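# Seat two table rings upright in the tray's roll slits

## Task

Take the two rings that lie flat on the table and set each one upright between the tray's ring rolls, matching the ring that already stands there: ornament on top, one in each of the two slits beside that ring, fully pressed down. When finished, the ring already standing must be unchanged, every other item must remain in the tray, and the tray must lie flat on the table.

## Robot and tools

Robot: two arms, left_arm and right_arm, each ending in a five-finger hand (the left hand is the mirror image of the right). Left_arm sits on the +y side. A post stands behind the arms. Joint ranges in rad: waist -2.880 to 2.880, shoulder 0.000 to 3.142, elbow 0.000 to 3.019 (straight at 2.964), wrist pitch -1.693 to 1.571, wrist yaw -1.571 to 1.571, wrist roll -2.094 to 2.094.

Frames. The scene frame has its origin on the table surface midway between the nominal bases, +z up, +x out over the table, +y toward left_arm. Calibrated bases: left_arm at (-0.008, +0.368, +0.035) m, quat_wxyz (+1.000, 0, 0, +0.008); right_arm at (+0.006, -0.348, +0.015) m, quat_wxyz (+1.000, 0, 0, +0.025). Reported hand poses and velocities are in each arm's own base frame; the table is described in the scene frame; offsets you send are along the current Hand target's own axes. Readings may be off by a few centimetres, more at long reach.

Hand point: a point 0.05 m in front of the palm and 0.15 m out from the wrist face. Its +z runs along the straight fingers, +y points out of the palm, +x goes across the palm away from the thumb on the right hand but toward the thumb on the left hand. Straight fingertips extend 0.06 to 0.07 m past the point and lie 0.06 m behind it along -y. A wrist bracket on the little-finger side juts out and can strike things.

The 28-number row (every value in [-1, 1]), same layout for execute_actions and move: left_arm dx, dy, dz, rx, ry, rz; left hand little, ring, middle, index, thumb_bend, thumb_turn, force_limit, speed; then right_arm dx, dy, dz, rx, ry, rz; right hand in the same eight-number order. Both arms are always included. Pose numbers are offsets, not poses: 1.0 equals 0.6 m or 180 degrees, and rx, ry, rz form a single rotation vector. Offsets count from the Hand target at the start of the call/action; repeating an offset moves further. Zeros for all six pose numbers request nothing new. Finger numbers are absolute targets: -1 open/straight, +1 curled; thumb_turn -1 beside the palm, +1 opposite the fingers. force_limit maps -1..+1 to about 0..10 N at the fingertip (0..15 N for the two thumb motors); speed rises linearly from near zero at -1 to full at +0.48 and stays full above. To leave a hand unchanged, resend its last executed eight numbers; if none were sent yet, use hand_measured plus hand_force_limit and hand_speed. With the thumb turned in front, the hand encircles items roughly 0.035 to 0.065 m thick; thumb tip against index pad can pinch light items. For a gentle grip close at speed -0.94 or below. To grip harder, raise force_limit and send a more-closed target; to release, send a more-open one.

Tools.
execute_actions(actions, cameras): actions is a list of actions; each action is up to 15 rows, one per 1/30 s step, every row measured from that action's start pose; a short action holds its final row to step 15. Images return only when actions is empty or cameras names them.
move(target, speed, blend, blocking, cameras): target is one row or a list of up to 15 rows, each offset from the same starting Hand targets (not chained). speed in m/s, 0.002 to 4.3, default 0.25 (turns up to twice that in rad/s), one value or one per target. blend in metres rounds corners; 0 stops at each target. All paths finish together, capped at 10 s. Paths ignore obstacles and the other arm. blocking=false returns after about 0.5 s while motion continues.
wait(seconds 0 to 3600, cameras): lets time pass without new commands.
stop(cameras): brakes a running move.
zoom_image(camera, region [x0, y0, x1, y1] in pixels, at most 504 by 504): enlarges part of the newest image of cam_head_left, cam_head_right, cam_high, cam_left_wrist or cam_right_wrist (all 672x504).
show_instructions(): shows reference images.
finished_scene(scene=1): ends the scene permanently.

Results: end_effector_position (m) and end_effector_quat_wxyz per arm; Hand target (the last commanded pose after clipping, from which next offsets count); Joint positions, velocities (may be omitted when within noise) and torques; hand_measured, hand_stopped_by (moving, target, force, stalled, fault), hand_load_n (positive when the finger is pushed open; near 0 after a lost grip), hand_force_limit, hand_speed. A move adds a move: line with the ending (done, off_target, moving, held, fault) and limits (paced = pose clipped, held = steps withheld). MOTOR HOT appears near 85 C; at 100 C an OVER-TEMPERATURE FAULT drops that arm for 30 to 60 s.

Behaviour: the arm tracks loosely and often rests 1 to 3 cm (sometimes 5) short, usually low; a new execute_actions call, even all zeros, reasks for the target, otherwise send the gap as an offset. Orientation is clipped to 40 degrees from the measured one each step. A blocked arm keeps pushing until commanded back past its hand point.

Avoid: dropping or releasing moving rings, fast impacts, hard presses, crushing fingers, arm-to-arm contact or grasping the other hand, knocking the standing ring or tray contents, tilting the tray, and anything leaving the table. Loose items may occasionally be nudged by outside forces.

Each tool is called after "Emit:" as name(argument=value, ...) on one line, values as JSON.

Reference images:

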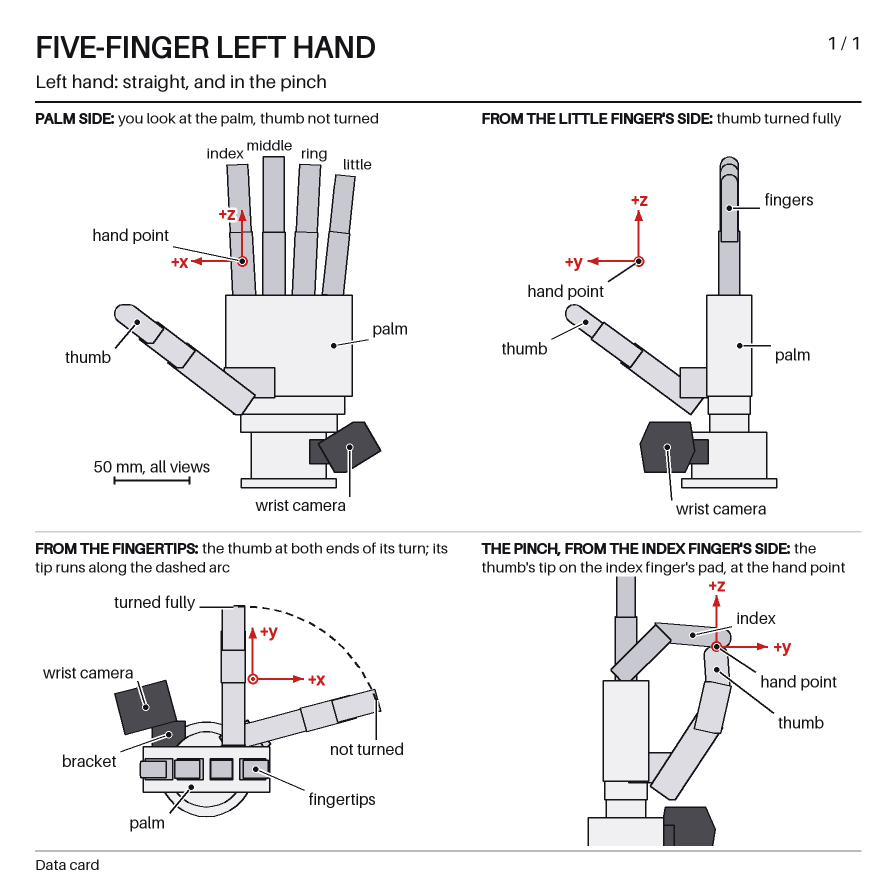

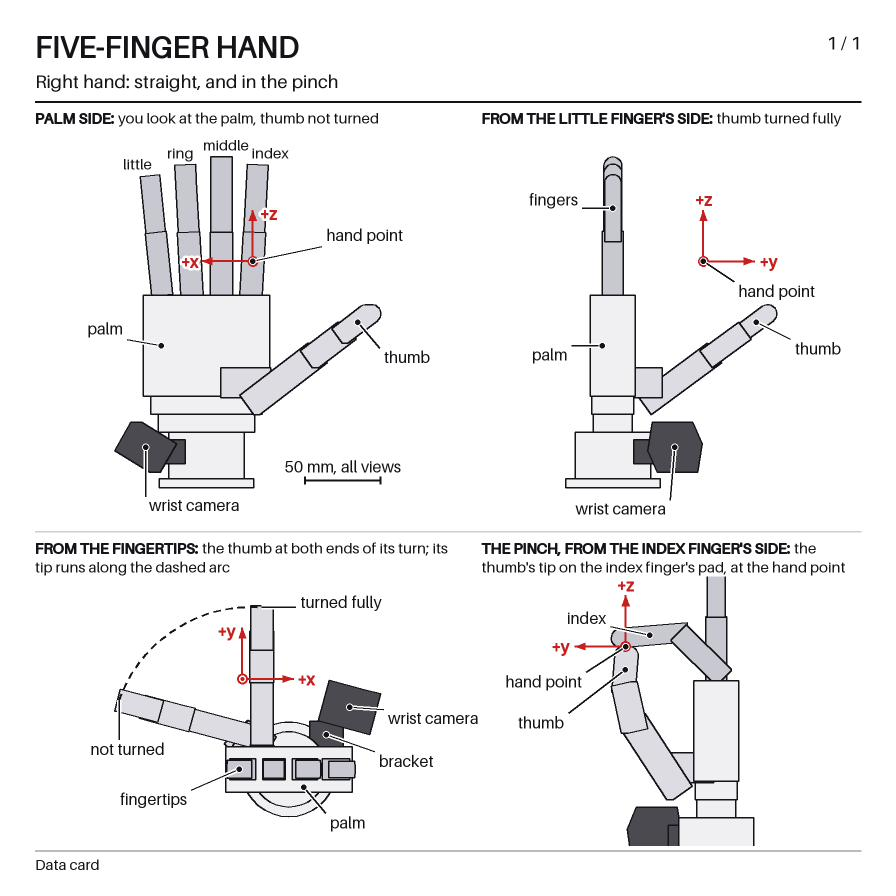

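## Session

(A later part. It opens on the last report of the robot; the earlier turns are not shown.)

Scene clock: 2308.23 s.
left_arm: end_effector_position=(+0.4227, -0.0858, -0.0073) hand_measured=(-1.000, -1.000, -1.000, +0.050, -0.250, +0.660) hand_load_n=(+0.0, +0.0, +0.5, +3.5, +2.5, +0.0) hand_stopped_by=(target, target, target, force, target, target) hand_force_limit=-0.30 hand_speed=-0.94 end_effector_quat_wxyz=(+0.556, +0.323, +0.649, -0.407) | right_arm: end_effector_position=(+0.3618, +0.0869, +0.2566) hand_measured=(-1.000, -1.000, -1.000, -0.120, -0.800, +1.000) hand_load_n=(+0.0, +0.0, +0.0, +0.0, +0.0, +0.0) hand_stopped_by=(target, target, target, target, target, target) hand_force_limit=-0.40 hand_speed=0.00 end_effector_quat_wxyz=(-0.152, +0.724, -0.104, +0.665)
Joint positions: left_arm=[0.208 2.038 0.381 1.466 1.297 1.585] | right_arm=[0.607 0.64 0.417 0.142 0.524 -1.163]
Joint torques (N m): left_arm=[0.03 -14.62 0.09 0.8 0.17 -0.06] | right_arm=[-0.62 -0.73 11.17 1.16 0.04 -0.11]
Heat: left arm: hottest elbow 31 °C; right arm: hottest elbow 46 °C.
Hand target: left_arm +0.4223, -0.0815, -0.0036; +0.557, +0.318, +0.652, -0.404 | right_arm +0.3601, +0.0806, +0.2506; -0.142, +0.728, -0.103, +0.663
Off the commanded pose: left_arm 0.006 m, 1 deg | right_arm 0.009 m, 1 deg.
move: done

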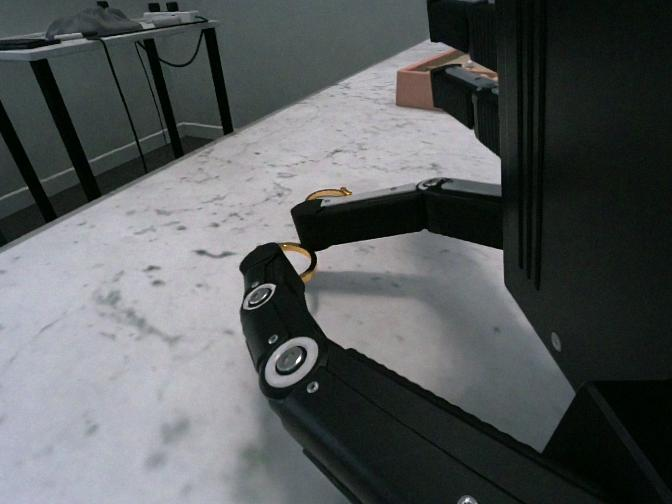

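Emit:
move(target=[[0,0,0,0,0,0,-1,-1,-1,0.145,-0.25,0.66,-0.3,-0.94,-0.1468,-0.4150,-0.0191,-0.2734,-0.3927,0.1317,-1,-1,-1,-0.12,-0.8,1,-0.4,0]], speed=[0.15], cameras=["cam_high","cam_head_left","cam_right_wrist"])

Scene clock: 2331.03 s.
left_arm: end_effector_position=(+0.4228, -0.0858, -0.0068) hand_measured=(-1.000, -1.000, -1.000, +0.050, -0.250, +0.660) hand_load_n=(+0.0, +0.0, +0.0, +3.5, +2.5, +0.0) hand_stopped_by=(target, target, target, force, target, target) hand_force_limit=-0.30 hand_speed=-0.94 end_effector_quat_wxyz=(+0.556, +0.323, +0.649, -0.407) | right_arm: end_effector_position=(+0.3179, +0.3376, +0.2517) hand_measured=(-1.000, -1.000, -1.000, -0.120, -0.800, +1.000) hand_load_n=(+0.0, +0.0, -0.5, +0.0, +0.0, +0.0) hand_stopped_by=(target, target, target, target, target, target) hand_force_limit=-0.40 hand_speed=0.00 end_effector_quat_wxyz=(+0.005, +0.926, -0.376, -0.001)
Joint positions: left_arm=[0.208 2.037 0.381 1.466 1.297 1.585] | right_arm=[0.756 1.721 1.785 -1.644 0.002 -0.043]
Joint torques (N m): left_arm=[0.15 -15.03 0.31 0.88 0.19 0.01] | right_arm=[-0.32 -13.27 14.68 -0.51 -0.01 0.11]
Heat: left arm: hottest elbow 30 °C; right arm: hottest elbow 47 °C.
Hand target: left_arm +0.4223, -0.0815, -0.0035; +0.557, +0.318, +0.652, -0.404 | right_arm +0.3303, +0.3432, +0.2547; +0.000, +0.922, -0.386, +0.000
Off the commanded pose: left_arm 0.005 m, 1 deg | right_arm 0.014 m, 1 deg.
move: off_target (right_arm)
Images, in order (width x height): cam_head_left 672x504, cam_high 672x504, cam_right_wrist 672x504.

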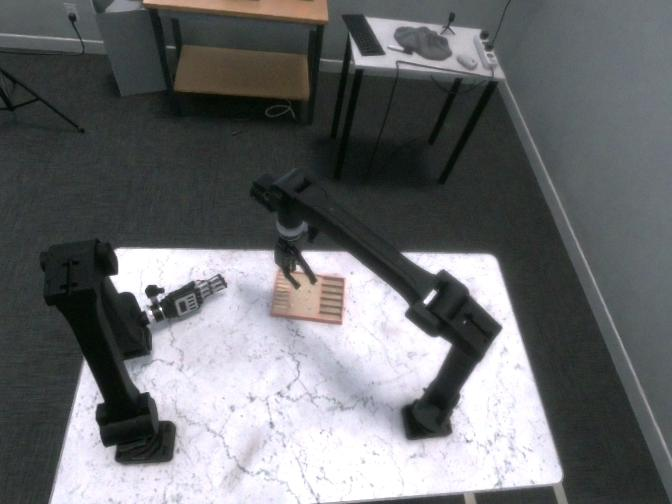

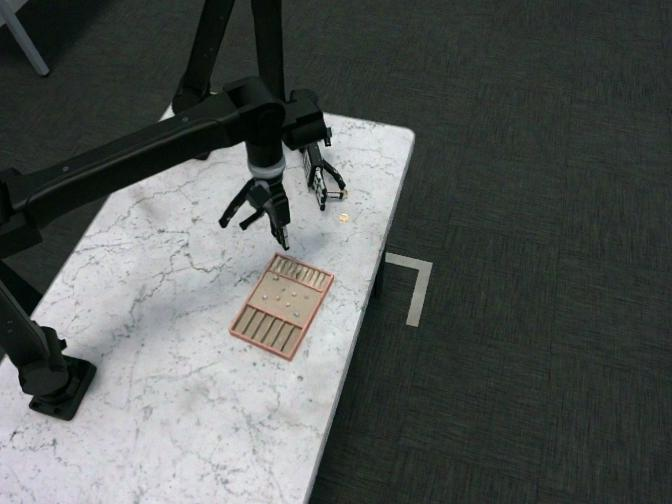

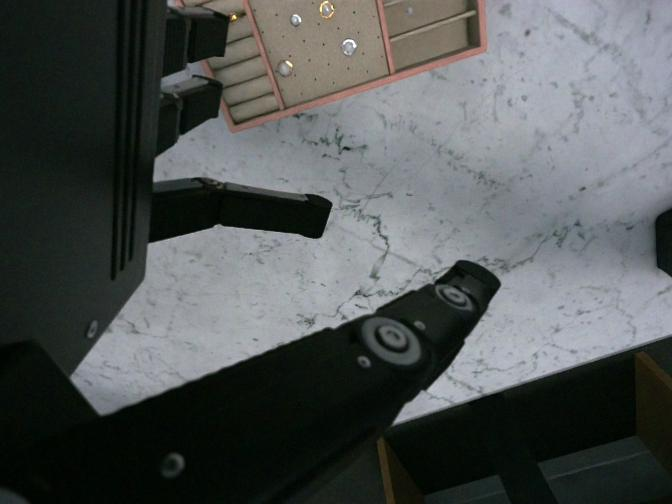

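Emit:
move(target=[[0,0,0,0,0,0,-1,-1,-1,0.145,-0.25,0.66,-0.3,-0.94,-0.1283,-0.06,0.1745,0,0,0,-1,-1,-1,0.05,-0.3,0.6,-0.4,-0.5]], speed=[0.12], cameras=["cam_high","cam_head_left","cam_right_wrist"])

Scene clock: 2340.47 s.
left_arm: end_effector_position=(+0.4228, -0.0858, -0.0068) hand_measured=(-1.000, -1.000, -1.000, +0.050, -0.250, +0.660) hand_load_n=(+0.0, +0.0, +0.0, +3.5, +2.5, +0.0) hand_stopped_by=(target, target, target, force, target, target) hand_force_limit=-0.30 hand_speed=-0.94 end_effector_quat_wxyz=(+0.556, +0.323, +0.649, -0.407) | right_arm: end_effector_position=(+0.3051, +0.4192, +0.1661) hand_measured=(-1.000, -1.000, -1.000, +0.050, -0.300, +0.600) hand_load_n=(+0.0, +0.0, +0.0, +0.0, +0.0, +0.0) hand_stopped_by=(target, target, target, target, target, target) hand_force_limit=-0.40 hand_speed=-0.50 end_effector_quat_wxyz=(-0.012, +0.923, -0.385, +0.005)
Joint positions: left_arm=[0.208 2.037 0.381 1.466 1.297 1.585] | right_arm=[0.873 1.839 1.729 -1.435 0.002 0.094]
Joint torques (N m): left_arm=[-0.44 -14.68 -0.1 0.83 0.17 -0.03] | right_arm=[1.67 -15.03 9.74 0.12 0.01 0.15]
Heat: left arm: hottest elbow 30 °C; right arm: hottest elbow 48 °C.
Hand target: left_arm +0.4223, -0.0815, -0.0035; +0.557, +0.318, +0.652, -0.404 | right_arm +0.3019, +0.4233, +0.1500; +0.000, +0.922, -0.387, +0.000
Off the commanded pose: left_arm 0.005 m, 1 deg | right_arm 0.017 m, 1 deg.
move: off_target (right_arm)
Images, in order (width x height): cam_head_left 672x504, cam_high 672x504, cam_right_wrist 672x504.

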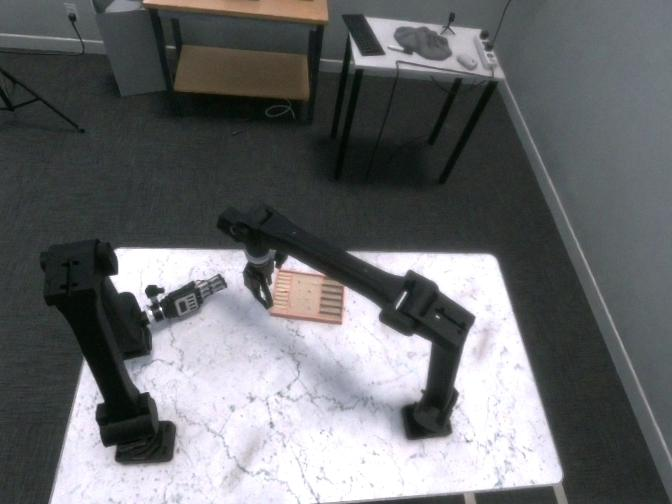

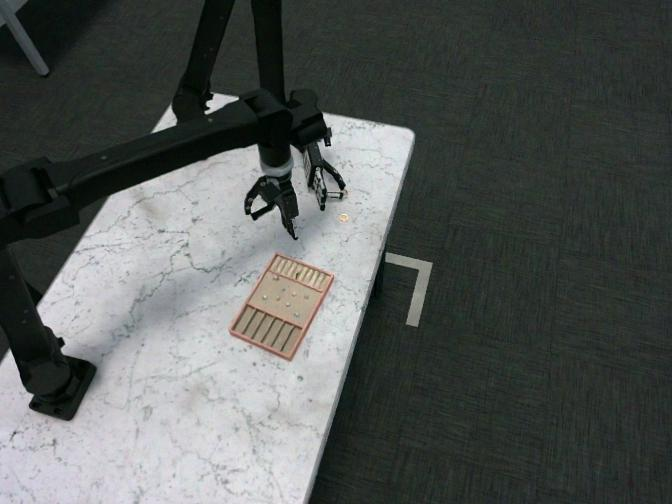

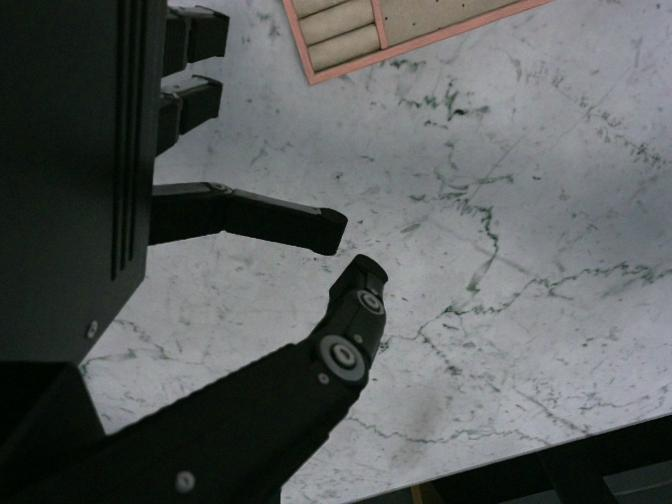

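Emit:
move(target=[[-0.1041,-0.0184,-0.0055,0,0,0,-1,-1,-1,0.145,-0.25,0.66,-0.3,-0.94,0,0,-0.3,0,0,0,-1,-1,-1,0.05,-0.3,0.6,-0.4,-0.5],[-0.1313,-0.191,0.1275,-0.1763,-0.01,0.0289,-1,-1,-1,0.145,-0.25,0.66,-0.3,-0.94,0,0,-0.3,0,0,0,-1,-1,-1,0.05,-0.3,0.6,-0.4,-0.5],[-0.0788,-0.5012,0.2607,-0.2799,-0.0159,0.0459,-1,-1,-1,0.145,-0.25,0.66,-0.3,-0.94,0,0,-0.3,0,0,0,-1,-1,-1,0.05,-0.3,0.6,-0.4,-0.5]], speed=[0.12,0.12,0.12], blend=[0.02,0.02,0], cameras=["cam_high","cam_head_left","cam_left_wrist"])

Emit:
zoom_image(camera="cam_left_wrist", region=[210, 190, 370, 330])

Scene clock: 2354.83 s.
left_arm: end_effector_position=(+0.2446, -0.3453, +0.0843) hand_measured=(-1.000, -1.000, -1.000, +0.050, -0.250, +0.660) hand_load_n=(+0.0, +0.0, +0.0, +3.5, +2.5, +0.0) hand_stopped_by=(target, target, target, force, target, target) hand_force_limit=-0.30 hand_speed=-0.94 end_effector_quat_wxyz=(+0.681, +0.093, +0.725, -0.047) | right_arm: end_effector_position=(+0.2994, +0.4169, +0.3180) hand_measured=(-1.000, -1.000, -1.000, +0.050, -0.300, +0.600) hand_load_n=(+0.0, +0.0, +0.0, +0.5, +0.0, +0.0) hand_stopped_by=(target, target, target, target, target, target) hand_force_limit=-0.40 hand_speed=-0.50 end_effector_quat_wxyz=(-0.070, +0.920, -0.386, +0.015)
Joint positions: left_arm=[-1.45 1.737 0.562 0.962 -1.247 1.428] | right_arm=[0.873 1.766 2.038 -1.699 -0.012 0.097]
Joint torques (N m): left_arm=[-1.03 -12.81 8.09 0.91 -0.17 -0.12] | right_arm=[1.14 -16.21 14.26 -0.28 -0.05 0.13]
Heat: left arm: hottest elbow 30 °C; right arm: hottest elbow 48 °C.
Hand target: left_arm +0.2438, -0.3591, +0.0865; +0.682, +0.086, +0.724, -0.056 | right_arm +0.3020, +0.4233, +0.3299; +0.000, +0.922, -0.387, +0.000
Off the commanded pose: left_arm 0.014 m, 1 deg | right_arm 0.014 m, 8 deg.
joint sent to its limit (right arm) — joint 4 (wrist pitch), lower limit. The joint targets are off in orientation, not in position.
move: off_target (left_arm, right_arm)
Images, in order (width x height): cam_head_left 672x504, cam_high 672x504, cam_left_wrist 672x504.

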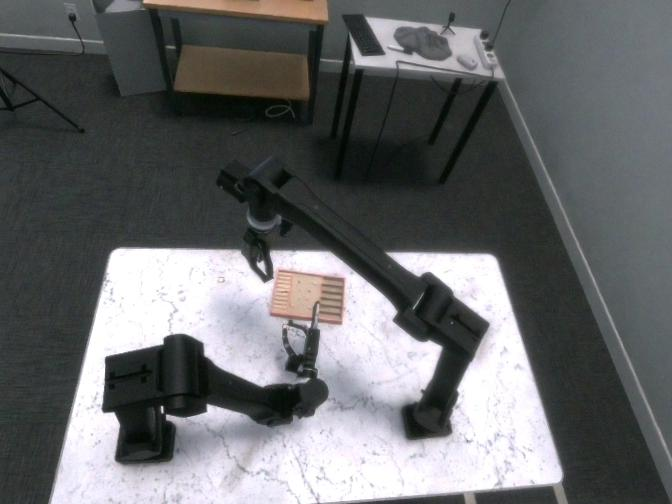

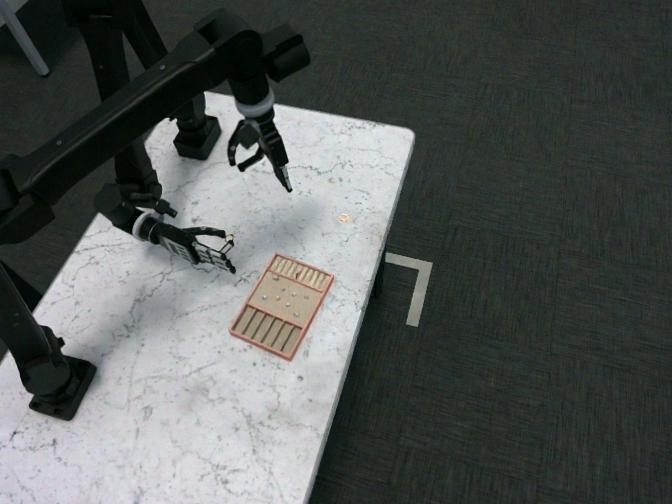

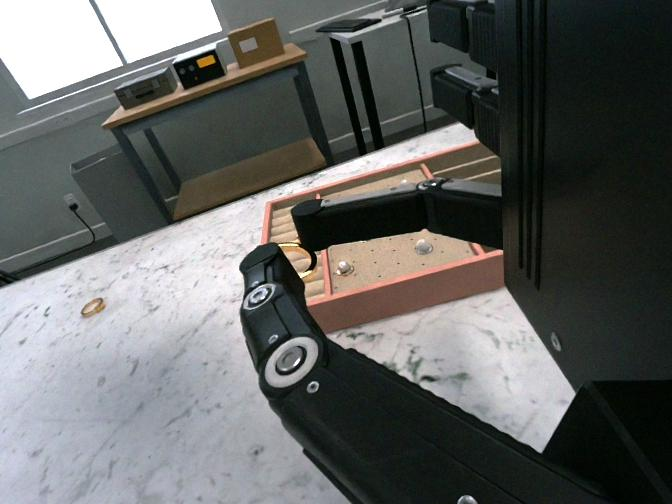

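Scaled by 3.150.

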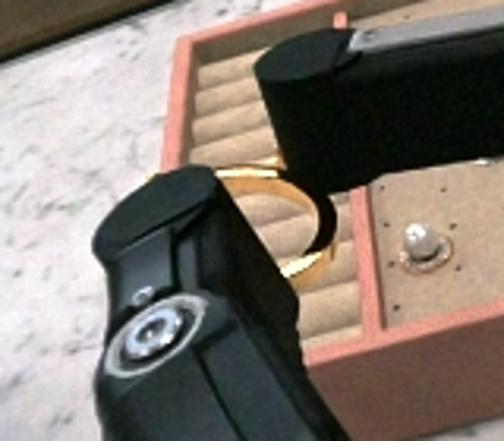

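Emit:
move(target=[[0,0,0,0,0,0,-1,-1,-1,0.145,-0.25,0.66,-0.3,-0.94,0,0,0.3167,0,0,0,-1,-1,-1,0.05,-0.3,0.6,-0.4,-0.5]], speed=[0.12], cameras=["all"])

Scene clock: 2360.00 s.
left_arm: end_effector_position=(+0.2446, -0.3453, +0.0842) hand_measured=(-1.000, -1.000, -1.000, +0.050, -0.250, +0.660) hand_load_n=(+0.0, +0.0, +0.0, +3.5, +3.0, +0.0) hand_stopped_by=(target, target, target, force, target, target) hand_force_limit=-0.30 hand_speed=-0.94 end_effector_quat_wxyz=(+0.681, +0.092, +0.725, -0.047) | right_arm: end_effector_position=(+0.3046, +0.4204, +0.1552) hand_measured=(-1.000, -1.000, -1.000, +0.050, -0.300, +0.600) hand_load_n=(+0.0, +0.0, +0.0, +0.0, +0.0, +0.0) hand_stopped_by=(target, target, target, target, target, target) hand_force_limit=-0.40 hand_speed=-0.50 end_effector_quat_wxyz=(-0.012, +0.922, -0.387, +0.002)
Joint positions: left_arm=[-1.45 1.737 0.562 0.962 -1.247 1.426] | right_arm=[0.873 1.846 1.709 -1.411 -0.003 0.097]
Joint torques (N m): left_arm=[-1.32 -12.81 8.05 0.68 -0.17 -0.06] | right_arm=[1.49 -15.68 9.84 0.17 0.15 0.11]
Heat: left arm: hottest elbow 31 °C; right arm: hottest elbow 48 °C.
Hand target: left_arm +0.2438, -0.3591, +0.0865; +0.682, +0.086, +0.724, -0.056 | right_arm +0.3019, +0.4233, +0.1400; +0.000, +0.922, -0.387, +0.000
Off the commanded pose: left_arm 0.014 m, 1 deg | right_arm 0.016 m, 1 deg.
move: off_target (right_arm)

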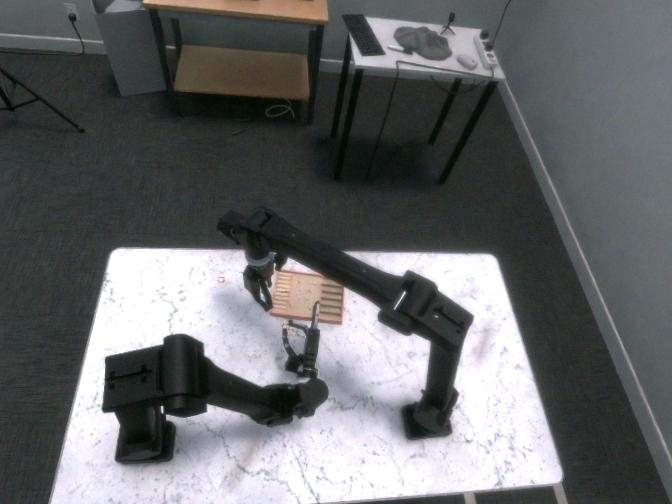

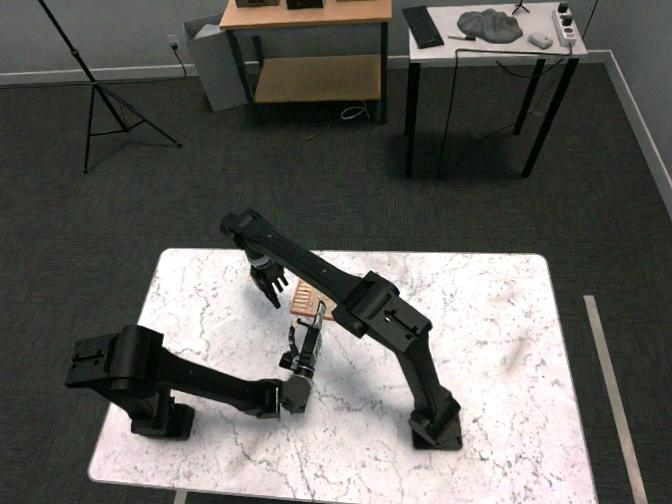

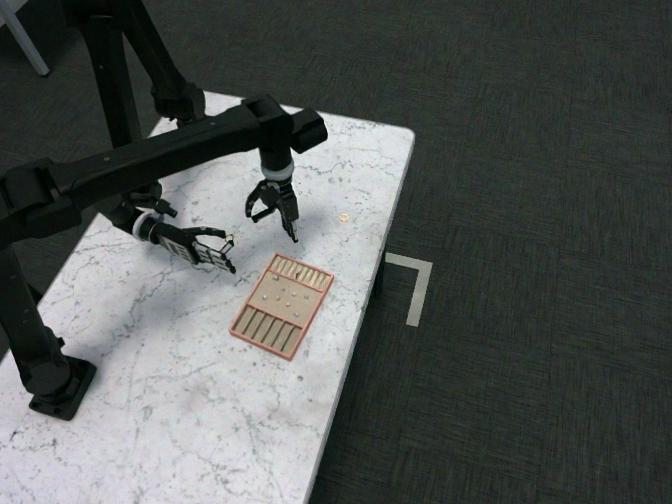

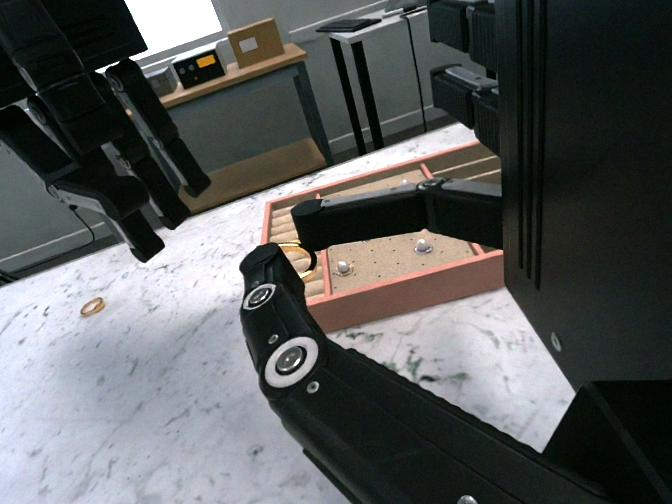

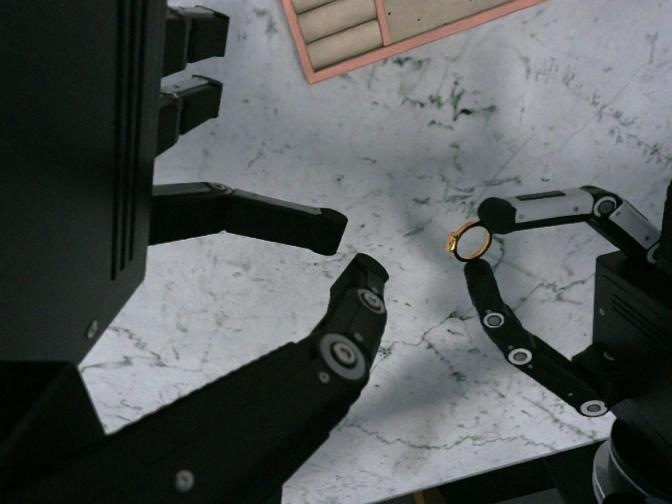

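Emit:
zoom_image(camera="cam_right_wrist", region=[300, 170, 540, 350])

Scaled by 2.100.

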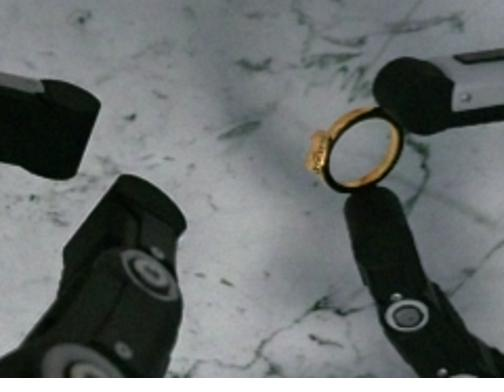

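Emit:
move(target=[[0,0,0,0,0,0,-1,-1,-1,0.145,-0.25,0.66,-0.3,-0.94,-0.0427,0.0075,0.0833,0,0,0,-1,-1,-1,0.05,-0.3,0.6,-0.4,-0.5]], speed=[0.06], cameras=["cam_right_wrist","cam_left_wrist","cam_high"])

Emit:
zoom_image(camera="cam_right_wrist", region=[300, 170, 540, 350])

Scene clock: 2370.47 s.
left_arm: end_effector_position=(+0.2446, -0.3453, +0.0842) hand_measured=(-1.000, -1.000, -1.000, +0.050, -0.250, +0.660) hand_load_n=(+0.0, +0.0, +0.0, +4.0, +2.5, +0.0) hand_stopped_by=(target, target, target, force, target, target) hand_force_limit=-0.30 hand_speed=-0.94 end_effector_quat_wxyz=(+0.681, +0.092, +0.725, -0.047) | right_arm: end_effector_position=(+0.2865, +0.4364, +0.1082) hand_measured=(-1.000, -1.000, -1.000, +0.050, -0.300, +0.600) hand_load_n=(+0.0, +0.0, +0.0, +0.0, +0.0, +0.0) hand_stopped_by=(target, target, target, target, target, target) hand_force_limit=-0.40 hand_speed=-0.50 end_effector_quat_wxyz=(-0.015, +0.922, -0.387, +0.003)
Joint positions: left_arm=[-1.45 1.737 0.562 0.962 -1.247 1.426] | right_arm=[0.915 1.868 1.618 -1.29 -0.002 0.139]
Joint torques (N m): left_arm=[-1.73 -12.98 8.1 0.83 -0.17 -0.11] | right_arm=[1.61 -15.21 9.44 0.09 0.11 0.13]
Heat: left arm: hottest elbow 32 °C; right arm: hottest elbow 47 °C.
Hand target: left_arm +0.2438, -0.3591, +0.0865; +0.682, +0.086, +0.724, -0.056 | right_arm +0.2808, +0.4385, +0.0900; +0.000, +0.922, -0.386, +0.000
Off the commanded pose: left_arm 0.014 m, 1 deg | right_arm 0.019 m, 2 deg.
move: off_target (right_arm)
Images, in order (width x height): cam_high 672x504, cam_left_wrist 672x504, cam_right_wrist 672x504.

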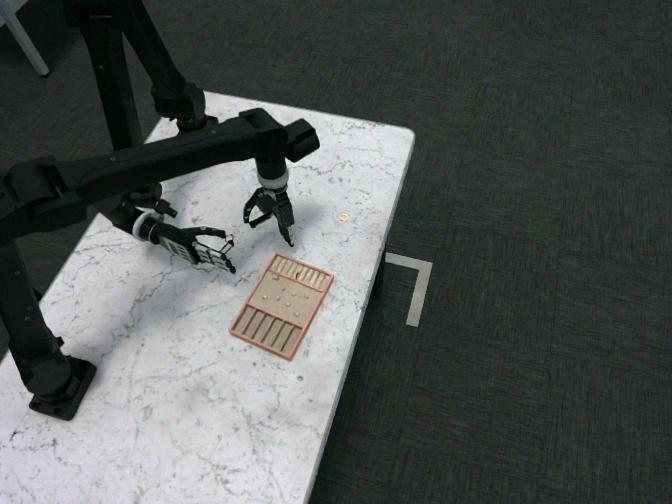

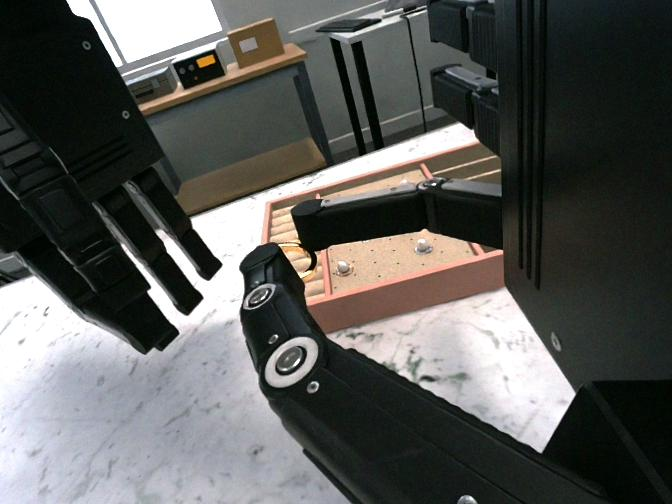

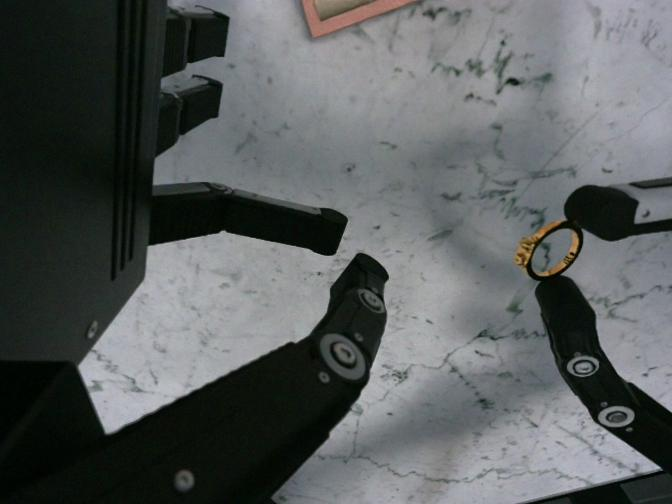

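Scaled by 2.100.

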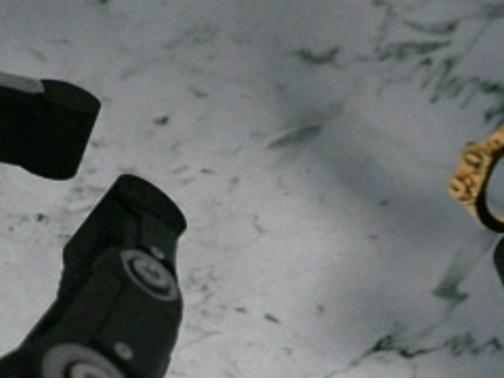

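Emit:
zoom_image(camera="cam_right_wrist", region=[500, 200, 610, 300])

Scaled by 4.582.

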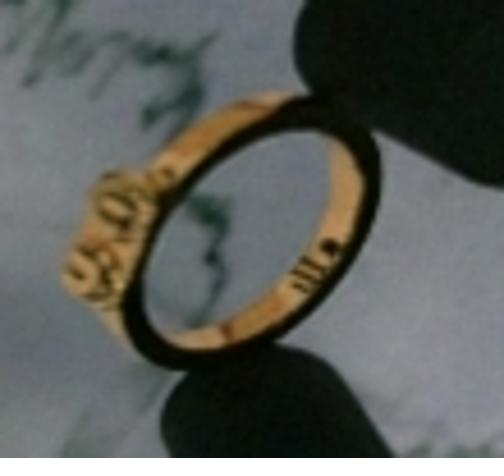

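Emit:
move(target=[[0.0275,0.1018,0.0115,0,0,0,-1,-1,-1,0.145,-0.25,0.66,-0.3,-0.94,0,0,0,0,0,0,-1,-1,-1,0.05,-0.3,0.6,-0.4,-0.5]], speed=[0.04], cameras=["cam_right_wrist","cam_left_wrist","cam_high"])

Emit:
zoom_image(camera="cam_right_wrist", region=[300, 170, 500, 330])

Scene clock: 2385.27 s.
left_arm: end_effector_position=(+0.2587, -0.3048, +0.0705) hand_measured=(-1.000, -1.000, -1.000, +0.050, -0.250, +0.660) hand_load_n=(+0.0, +0.0, +0.0, +3.5, +2.5, +0.0) hand_stopped_by=(target, target, target, force, target, target) hand_force_limit=-0.30 hand_speed=-0.94 end_effector_quat_wxyz=(+0.680, +0.089, +0.725, -0.059) | right_arm: end_effector_position=(+0.2865, +0.4364, +0.1082) hand_measured=(-1.000, -1.000, -1.000, +0.050, -0.300, +0.600) hand_load_n=(+0.0, +0.0, +0.0, +0.0, +0.0, +0.0) hand_stopped_by=(target, target, target, target, target, target) hand_force_limit=-0.40 hand_speed=-0.50 end_effector_quat_wxyz=(-0.015, +0.922, -0.387, +0.003)
Joint positions: left_arm=[-1.392 1.737 0.447 1.112 -1.177 1.441] | right_arm=[0.915 1.868 1.618 -1.29 -0.002 0.139]
Joint torques (N m): left_arm=[0.85 -13.51 3.44 2.09 -0.03 0.08] | right_arm=[1.61 -15.27 9.4 0.14 0.14 0.12]
Heat: left arm: hottest elbow 33 °C; right arm: hottest elbow 47 °C.
Hand target: left_arm +0.2619, -0.2999, +0.0718; +0.682, +0.086, +0.724, -0.056 | right_arm +0.2808, +0.4385, +0.0900; +0.000, +0.922, -0.387, +0.000
Off the commanded pose: left_arm 0.006 m, 1 deg | right_arm 0.019 m, 2 deg.
move: done
Images, in order (width x height): cam_high 672x504, cam_left_wrist 672x504, cam_right_wrist 672x504.

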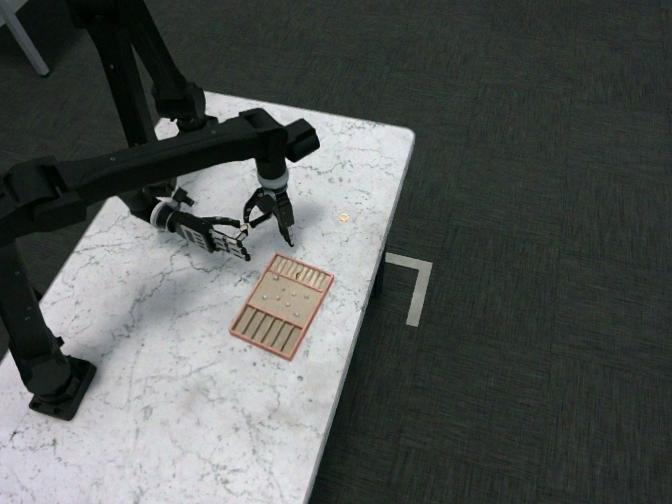

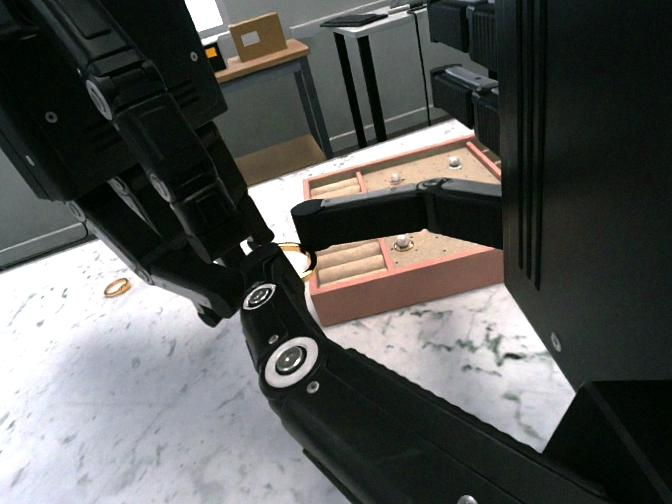

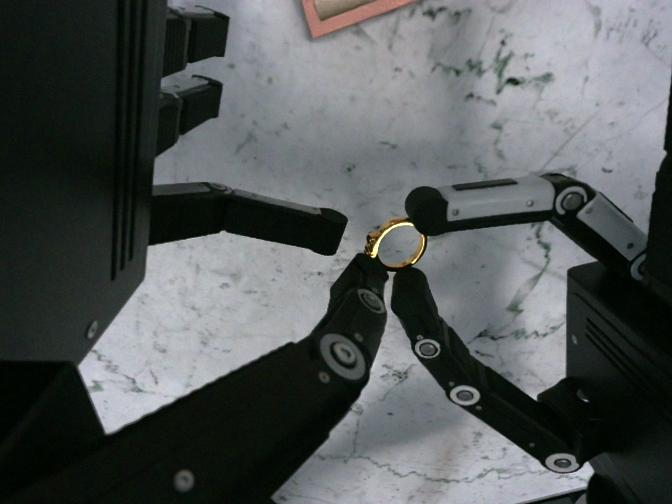

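Scaled by 2.520.

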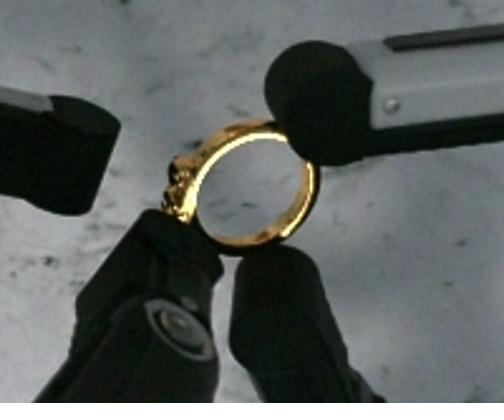

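Emit:
move(target=[[0.0002,0.0232,0.0093,0,0,0,-1,-1,-1,0.145,-0.25,0.66,-0.3,-0.94,0,0,0,0,0,0,-1,-1,-1,0.05,-0.3,0.6,-0.4,-0.5]], speed=[0.02], cameras=["cam_right_wrist","cam_left_wrist"])

Emit:
zoom_image(camera="cam_right_wrist", region=[300, 170, 460, 310])

Emit:
zoom_image(camera="cam_left_wrist", region=[180, 190, 340, 350])

Scene clock: 2392.37 s.
left_arm: end_effector_position=(+0.2671, -0.2917, +0.0676) hand_measured=(-1.000, -1.000, -1.000, +0.050, -0.250, +0.660) hand_load_n=(+0.0, +0.0, +0.0, +4.0, +2.5, +0.0) hand_stopped_by=(target, target, target, force, target, target) hand_force_limit=-0.30 hand_speed=-0.94 end_effector_quat_wxyz=(+0.679, +0.092, +0.726, -0.056) | right_arm: end_effector_position=(+0.2865, +0.4364, +0.1082) hand_measured=(-1.000, -1.000, -1.000, +0.050, -0.300, +0.600) hand_load_n=(+0.0, +0.0, +0.0, +0.0, +0.0, +0.0) hand_stopped_by=(target, target, target, target, target, target) hand_force_limit=-0.40 hand_speed=-0.50 end_effector_quat_wxyz=(-0.015, +0.922, -0.387, +0.003)
Joint positions: left_arm=[-1.358 1.737 0.417 1.145 -1.144 1.455] | right_arm=[0.915 1.868 1.618 -1.29 -0.002 0.139]
Joint torques (N m): left_arm=[-0.26 -12.57 3.3 1.96 -0.05 0.04] | right_arm=[1.61 -15.15 9.4 0.28 0.14 0.17]
Heat: left arm: hottest elbow 33 °C; right arm: hottest elbow 46 °C.
Hand target: left_arm +0.2702, -0.2873, +0.0718; +0.682, +0.086, +0.724, -0.056 | right_arm +0.2808, +0.4385, +0.0900; +0.000, +0.922, -0.387, +0.000
Off the commanded pose: left_arm 0.007 m, 1 deg | right_arm 0.019 m, 2 deg.
move: done
Images, in order (width x height): cam_left_wrist 672x504, cam_right_wrist 672x504.

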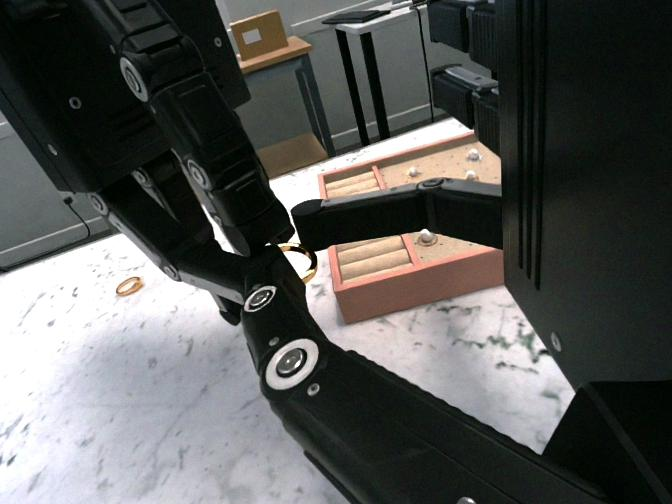

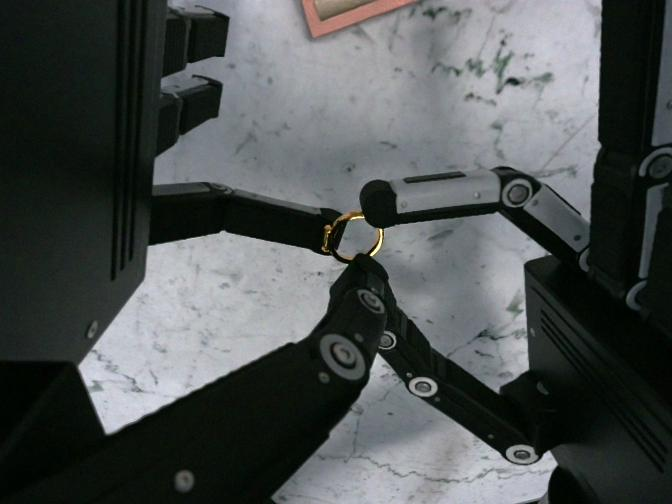

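Scaled by 3.150.

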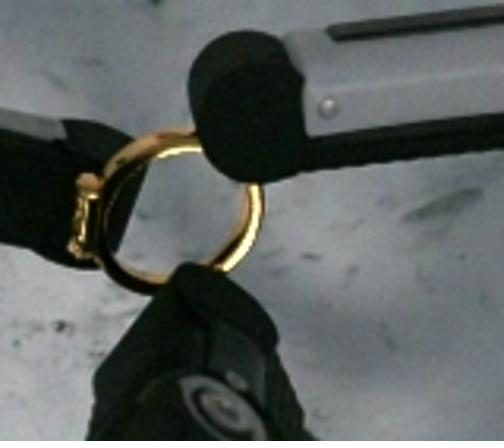

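Scaled by 3.150.

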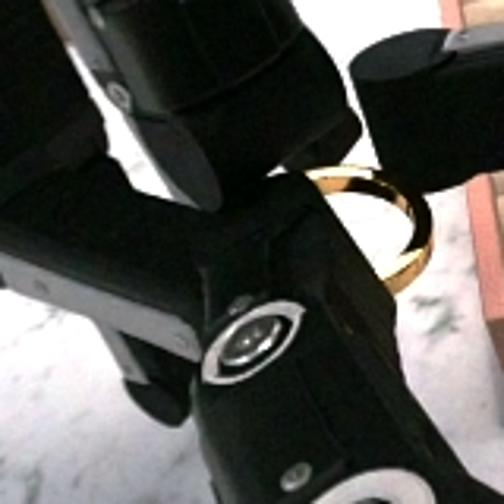

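Emit:
move(target=[[-0.0133,0.0005,-0.0009,0,0,0,-1,-1,-1,0.145,-0.25,0.66,-0.3,-0.94,0,0,0,0,0,0,-1,-1,-1,0.05,-0.3,0.6,-0.4,-0.5]], speed=[0.02], cameras=["cam_right_wrist"])

Emit:
zoom_image(camera="cam_right_wrist", region=[300, 170, 460, 310])

Scene clock: 2395.67 s.
left_arm: end_effector_position=(+0.2669, -0.2916, +0.0706) hand_measured=(-1.000, -1.000, -1.000, +0.050, -0.250, +0.660) hand_load_n=(+0.0, +0.0, +0.0, +4.0, +3.0, +4.0) hand_stopped_by=(target, target, target, force, target, target) hand_force_limit=-0.30 hand_speed=-0.94 end_effector_quat_wxyz=(+0.679, +0.093, +0.726, -0.059) | right_arm: end_effector_position=(+0.2869, +0.4372, +0.1081) hand_measured=(-1.000, -1.000, -1.000, +0.050, -0.300, +0.600) hand_load_n=(+0.0, +0.0, +0.0, +0.0, +0.0, +0.0) hand_stopped_by=(target, target, target, target, target, target) hand_force_limit=-0.40 hand_speed=-0.50 end_effector_quat_wxyz=(-0.016, +0.921, -0.388, +0.003)
Joint positions: left_arm=[-1.358 1.722 0.413 1.136 -1.14 1.454] | right_arm=[0.915 1.868 1.618 -1.287 -0.002 0.142]
Joint torques (N m): left_arm=[0.79 -15.44 3.77 1.2 -0.18 0.14] | right_arm=[1.67 -15.09 9.28 0.12 0.15 0.11]
Heat: left arm: hottest elbow 33 °C; right arm: hottest elbow 46 °C.
Hand target: left_arm +0.2702, -0.2874, +0.0799; +0.682, +0.086, +0.724, -0.056 | right_arm +0.2807, +0.4385, +0.0901; +0.000, +0.922, -0.387, +0.000
Off the commanded pose: left_arm 0.011 m, 1 deg | right_arm 0.019 m, 2 deg.
move: off_target (left_arm)

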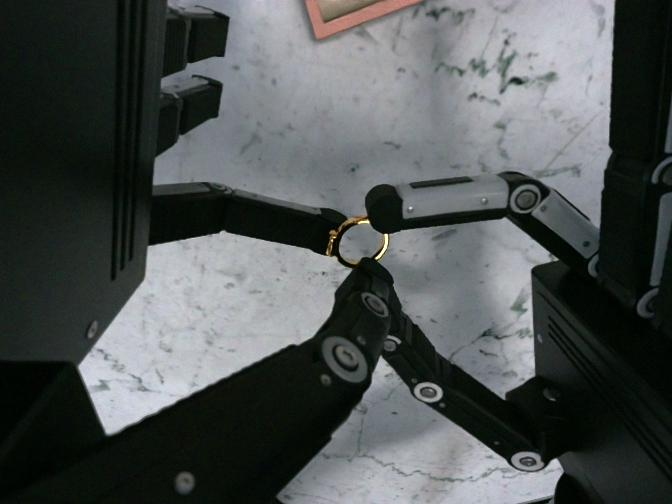

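Scaled by 3.150.

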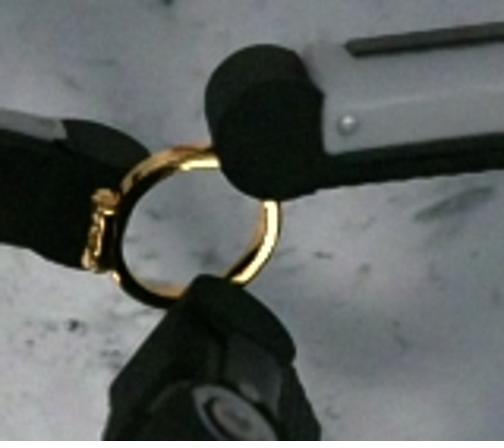

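Emit:
move(target=[[0.0133,-0.0005,0.0009,0,0,0,-1,-1,-1,0.145,-0.25,0.66,-0.3,-0.94,0,0,0,0,0,0,-1,-1,-1,0.05,-0.3,0.6,-0.4,-0.5]], speed=[0.02], cameras=["cam_right_wrist","cam_left_wrist"])

Emit:
zoom_image(camera="cam_right_wrist", region=[300, 170, 460, 330])

Scene clock: 2400.27 s.
left_arm: end_effector_position=(+0.2669, -0.2917, +0.0707) hand_measured=(-1.000, -1.000, -1.000, +0.050, -0.250, +0.660) hand_load_n=(+0.0, +0.0, +0.0, +3.5, +3.0, +4.0) hand_stopped_by=(target, target, target, force, target, target) hand_force_limit=-0.30 hand_speed=-0.94 end_effector_quat_wxyz=(+0.679, +0.091, +0.726, -0.060) | right_arm: end_effector_position=(+0.2869, +0.4372, +0.1081) hand_measured=(-1.000, -1.000, -1.000, +0.050, -0.300, +0.600) hand_load_n=(+0.0, +0.0, +0.0, +0.0, +0.0, +0.0) hand_stopped_by=(target, target, target, target, target, target) hand_force_limit=-0.40 hand_speed=-0.50 end_effector_quat_wxyz=(-0.016, +0.921, -0.388, +0.003)
Joint positions: left_arm=[-1.358 1.722 0.413 1.138 -1.14 1.452] | right_arm=[0.915 1.868 1.618 -1.287 -0.002 0.142]
Joint torques (N m): left_arm=[0.56 -12.04 3.7 2.17 -0.19 0.1] | right_arm=[1.85 -14.68 9.37 0.08 0.12 0.12]
Heat: left arm: hottest elbow 33 °C; right arm: hottest elbow 46 °C.
Hand target: left_arm +0.2702, -0.2874, +0.0719; +0.682, +0.086, +0.724, -0.056 | right_arm +0.2807, +0.4385, +0.0901; +0.000, +0.922, -0.387, +0.000
Off the commanded pose: left_arm 0.006 m, 1 deg | right_arm 0.019 m, 2 deg.
move: done
Images, in order (width x height): cam_left_wrist 672x504, cam_right_wrist 672x504.

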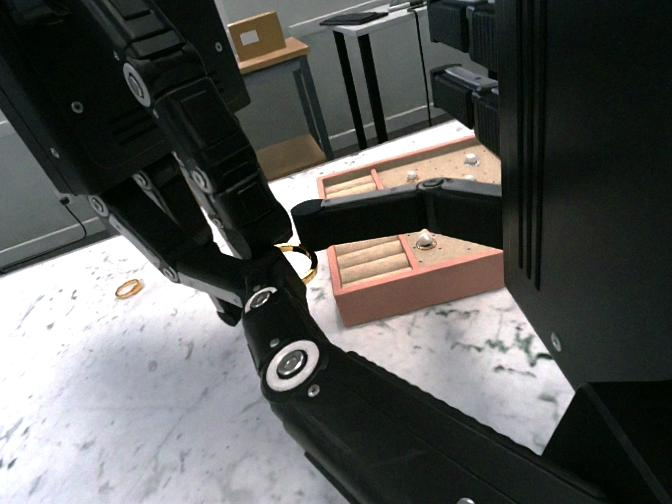

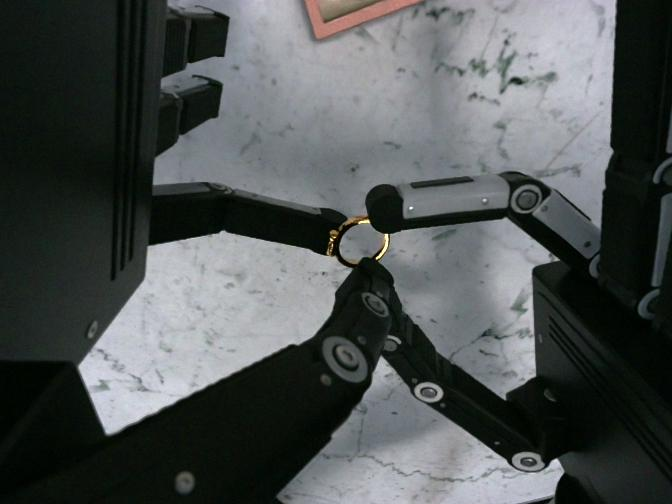

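Scaled by 3.150.

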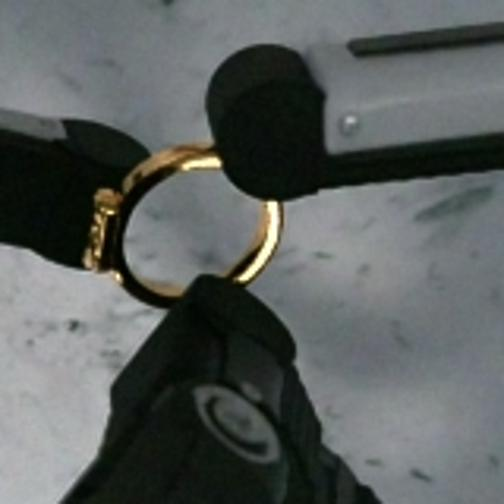

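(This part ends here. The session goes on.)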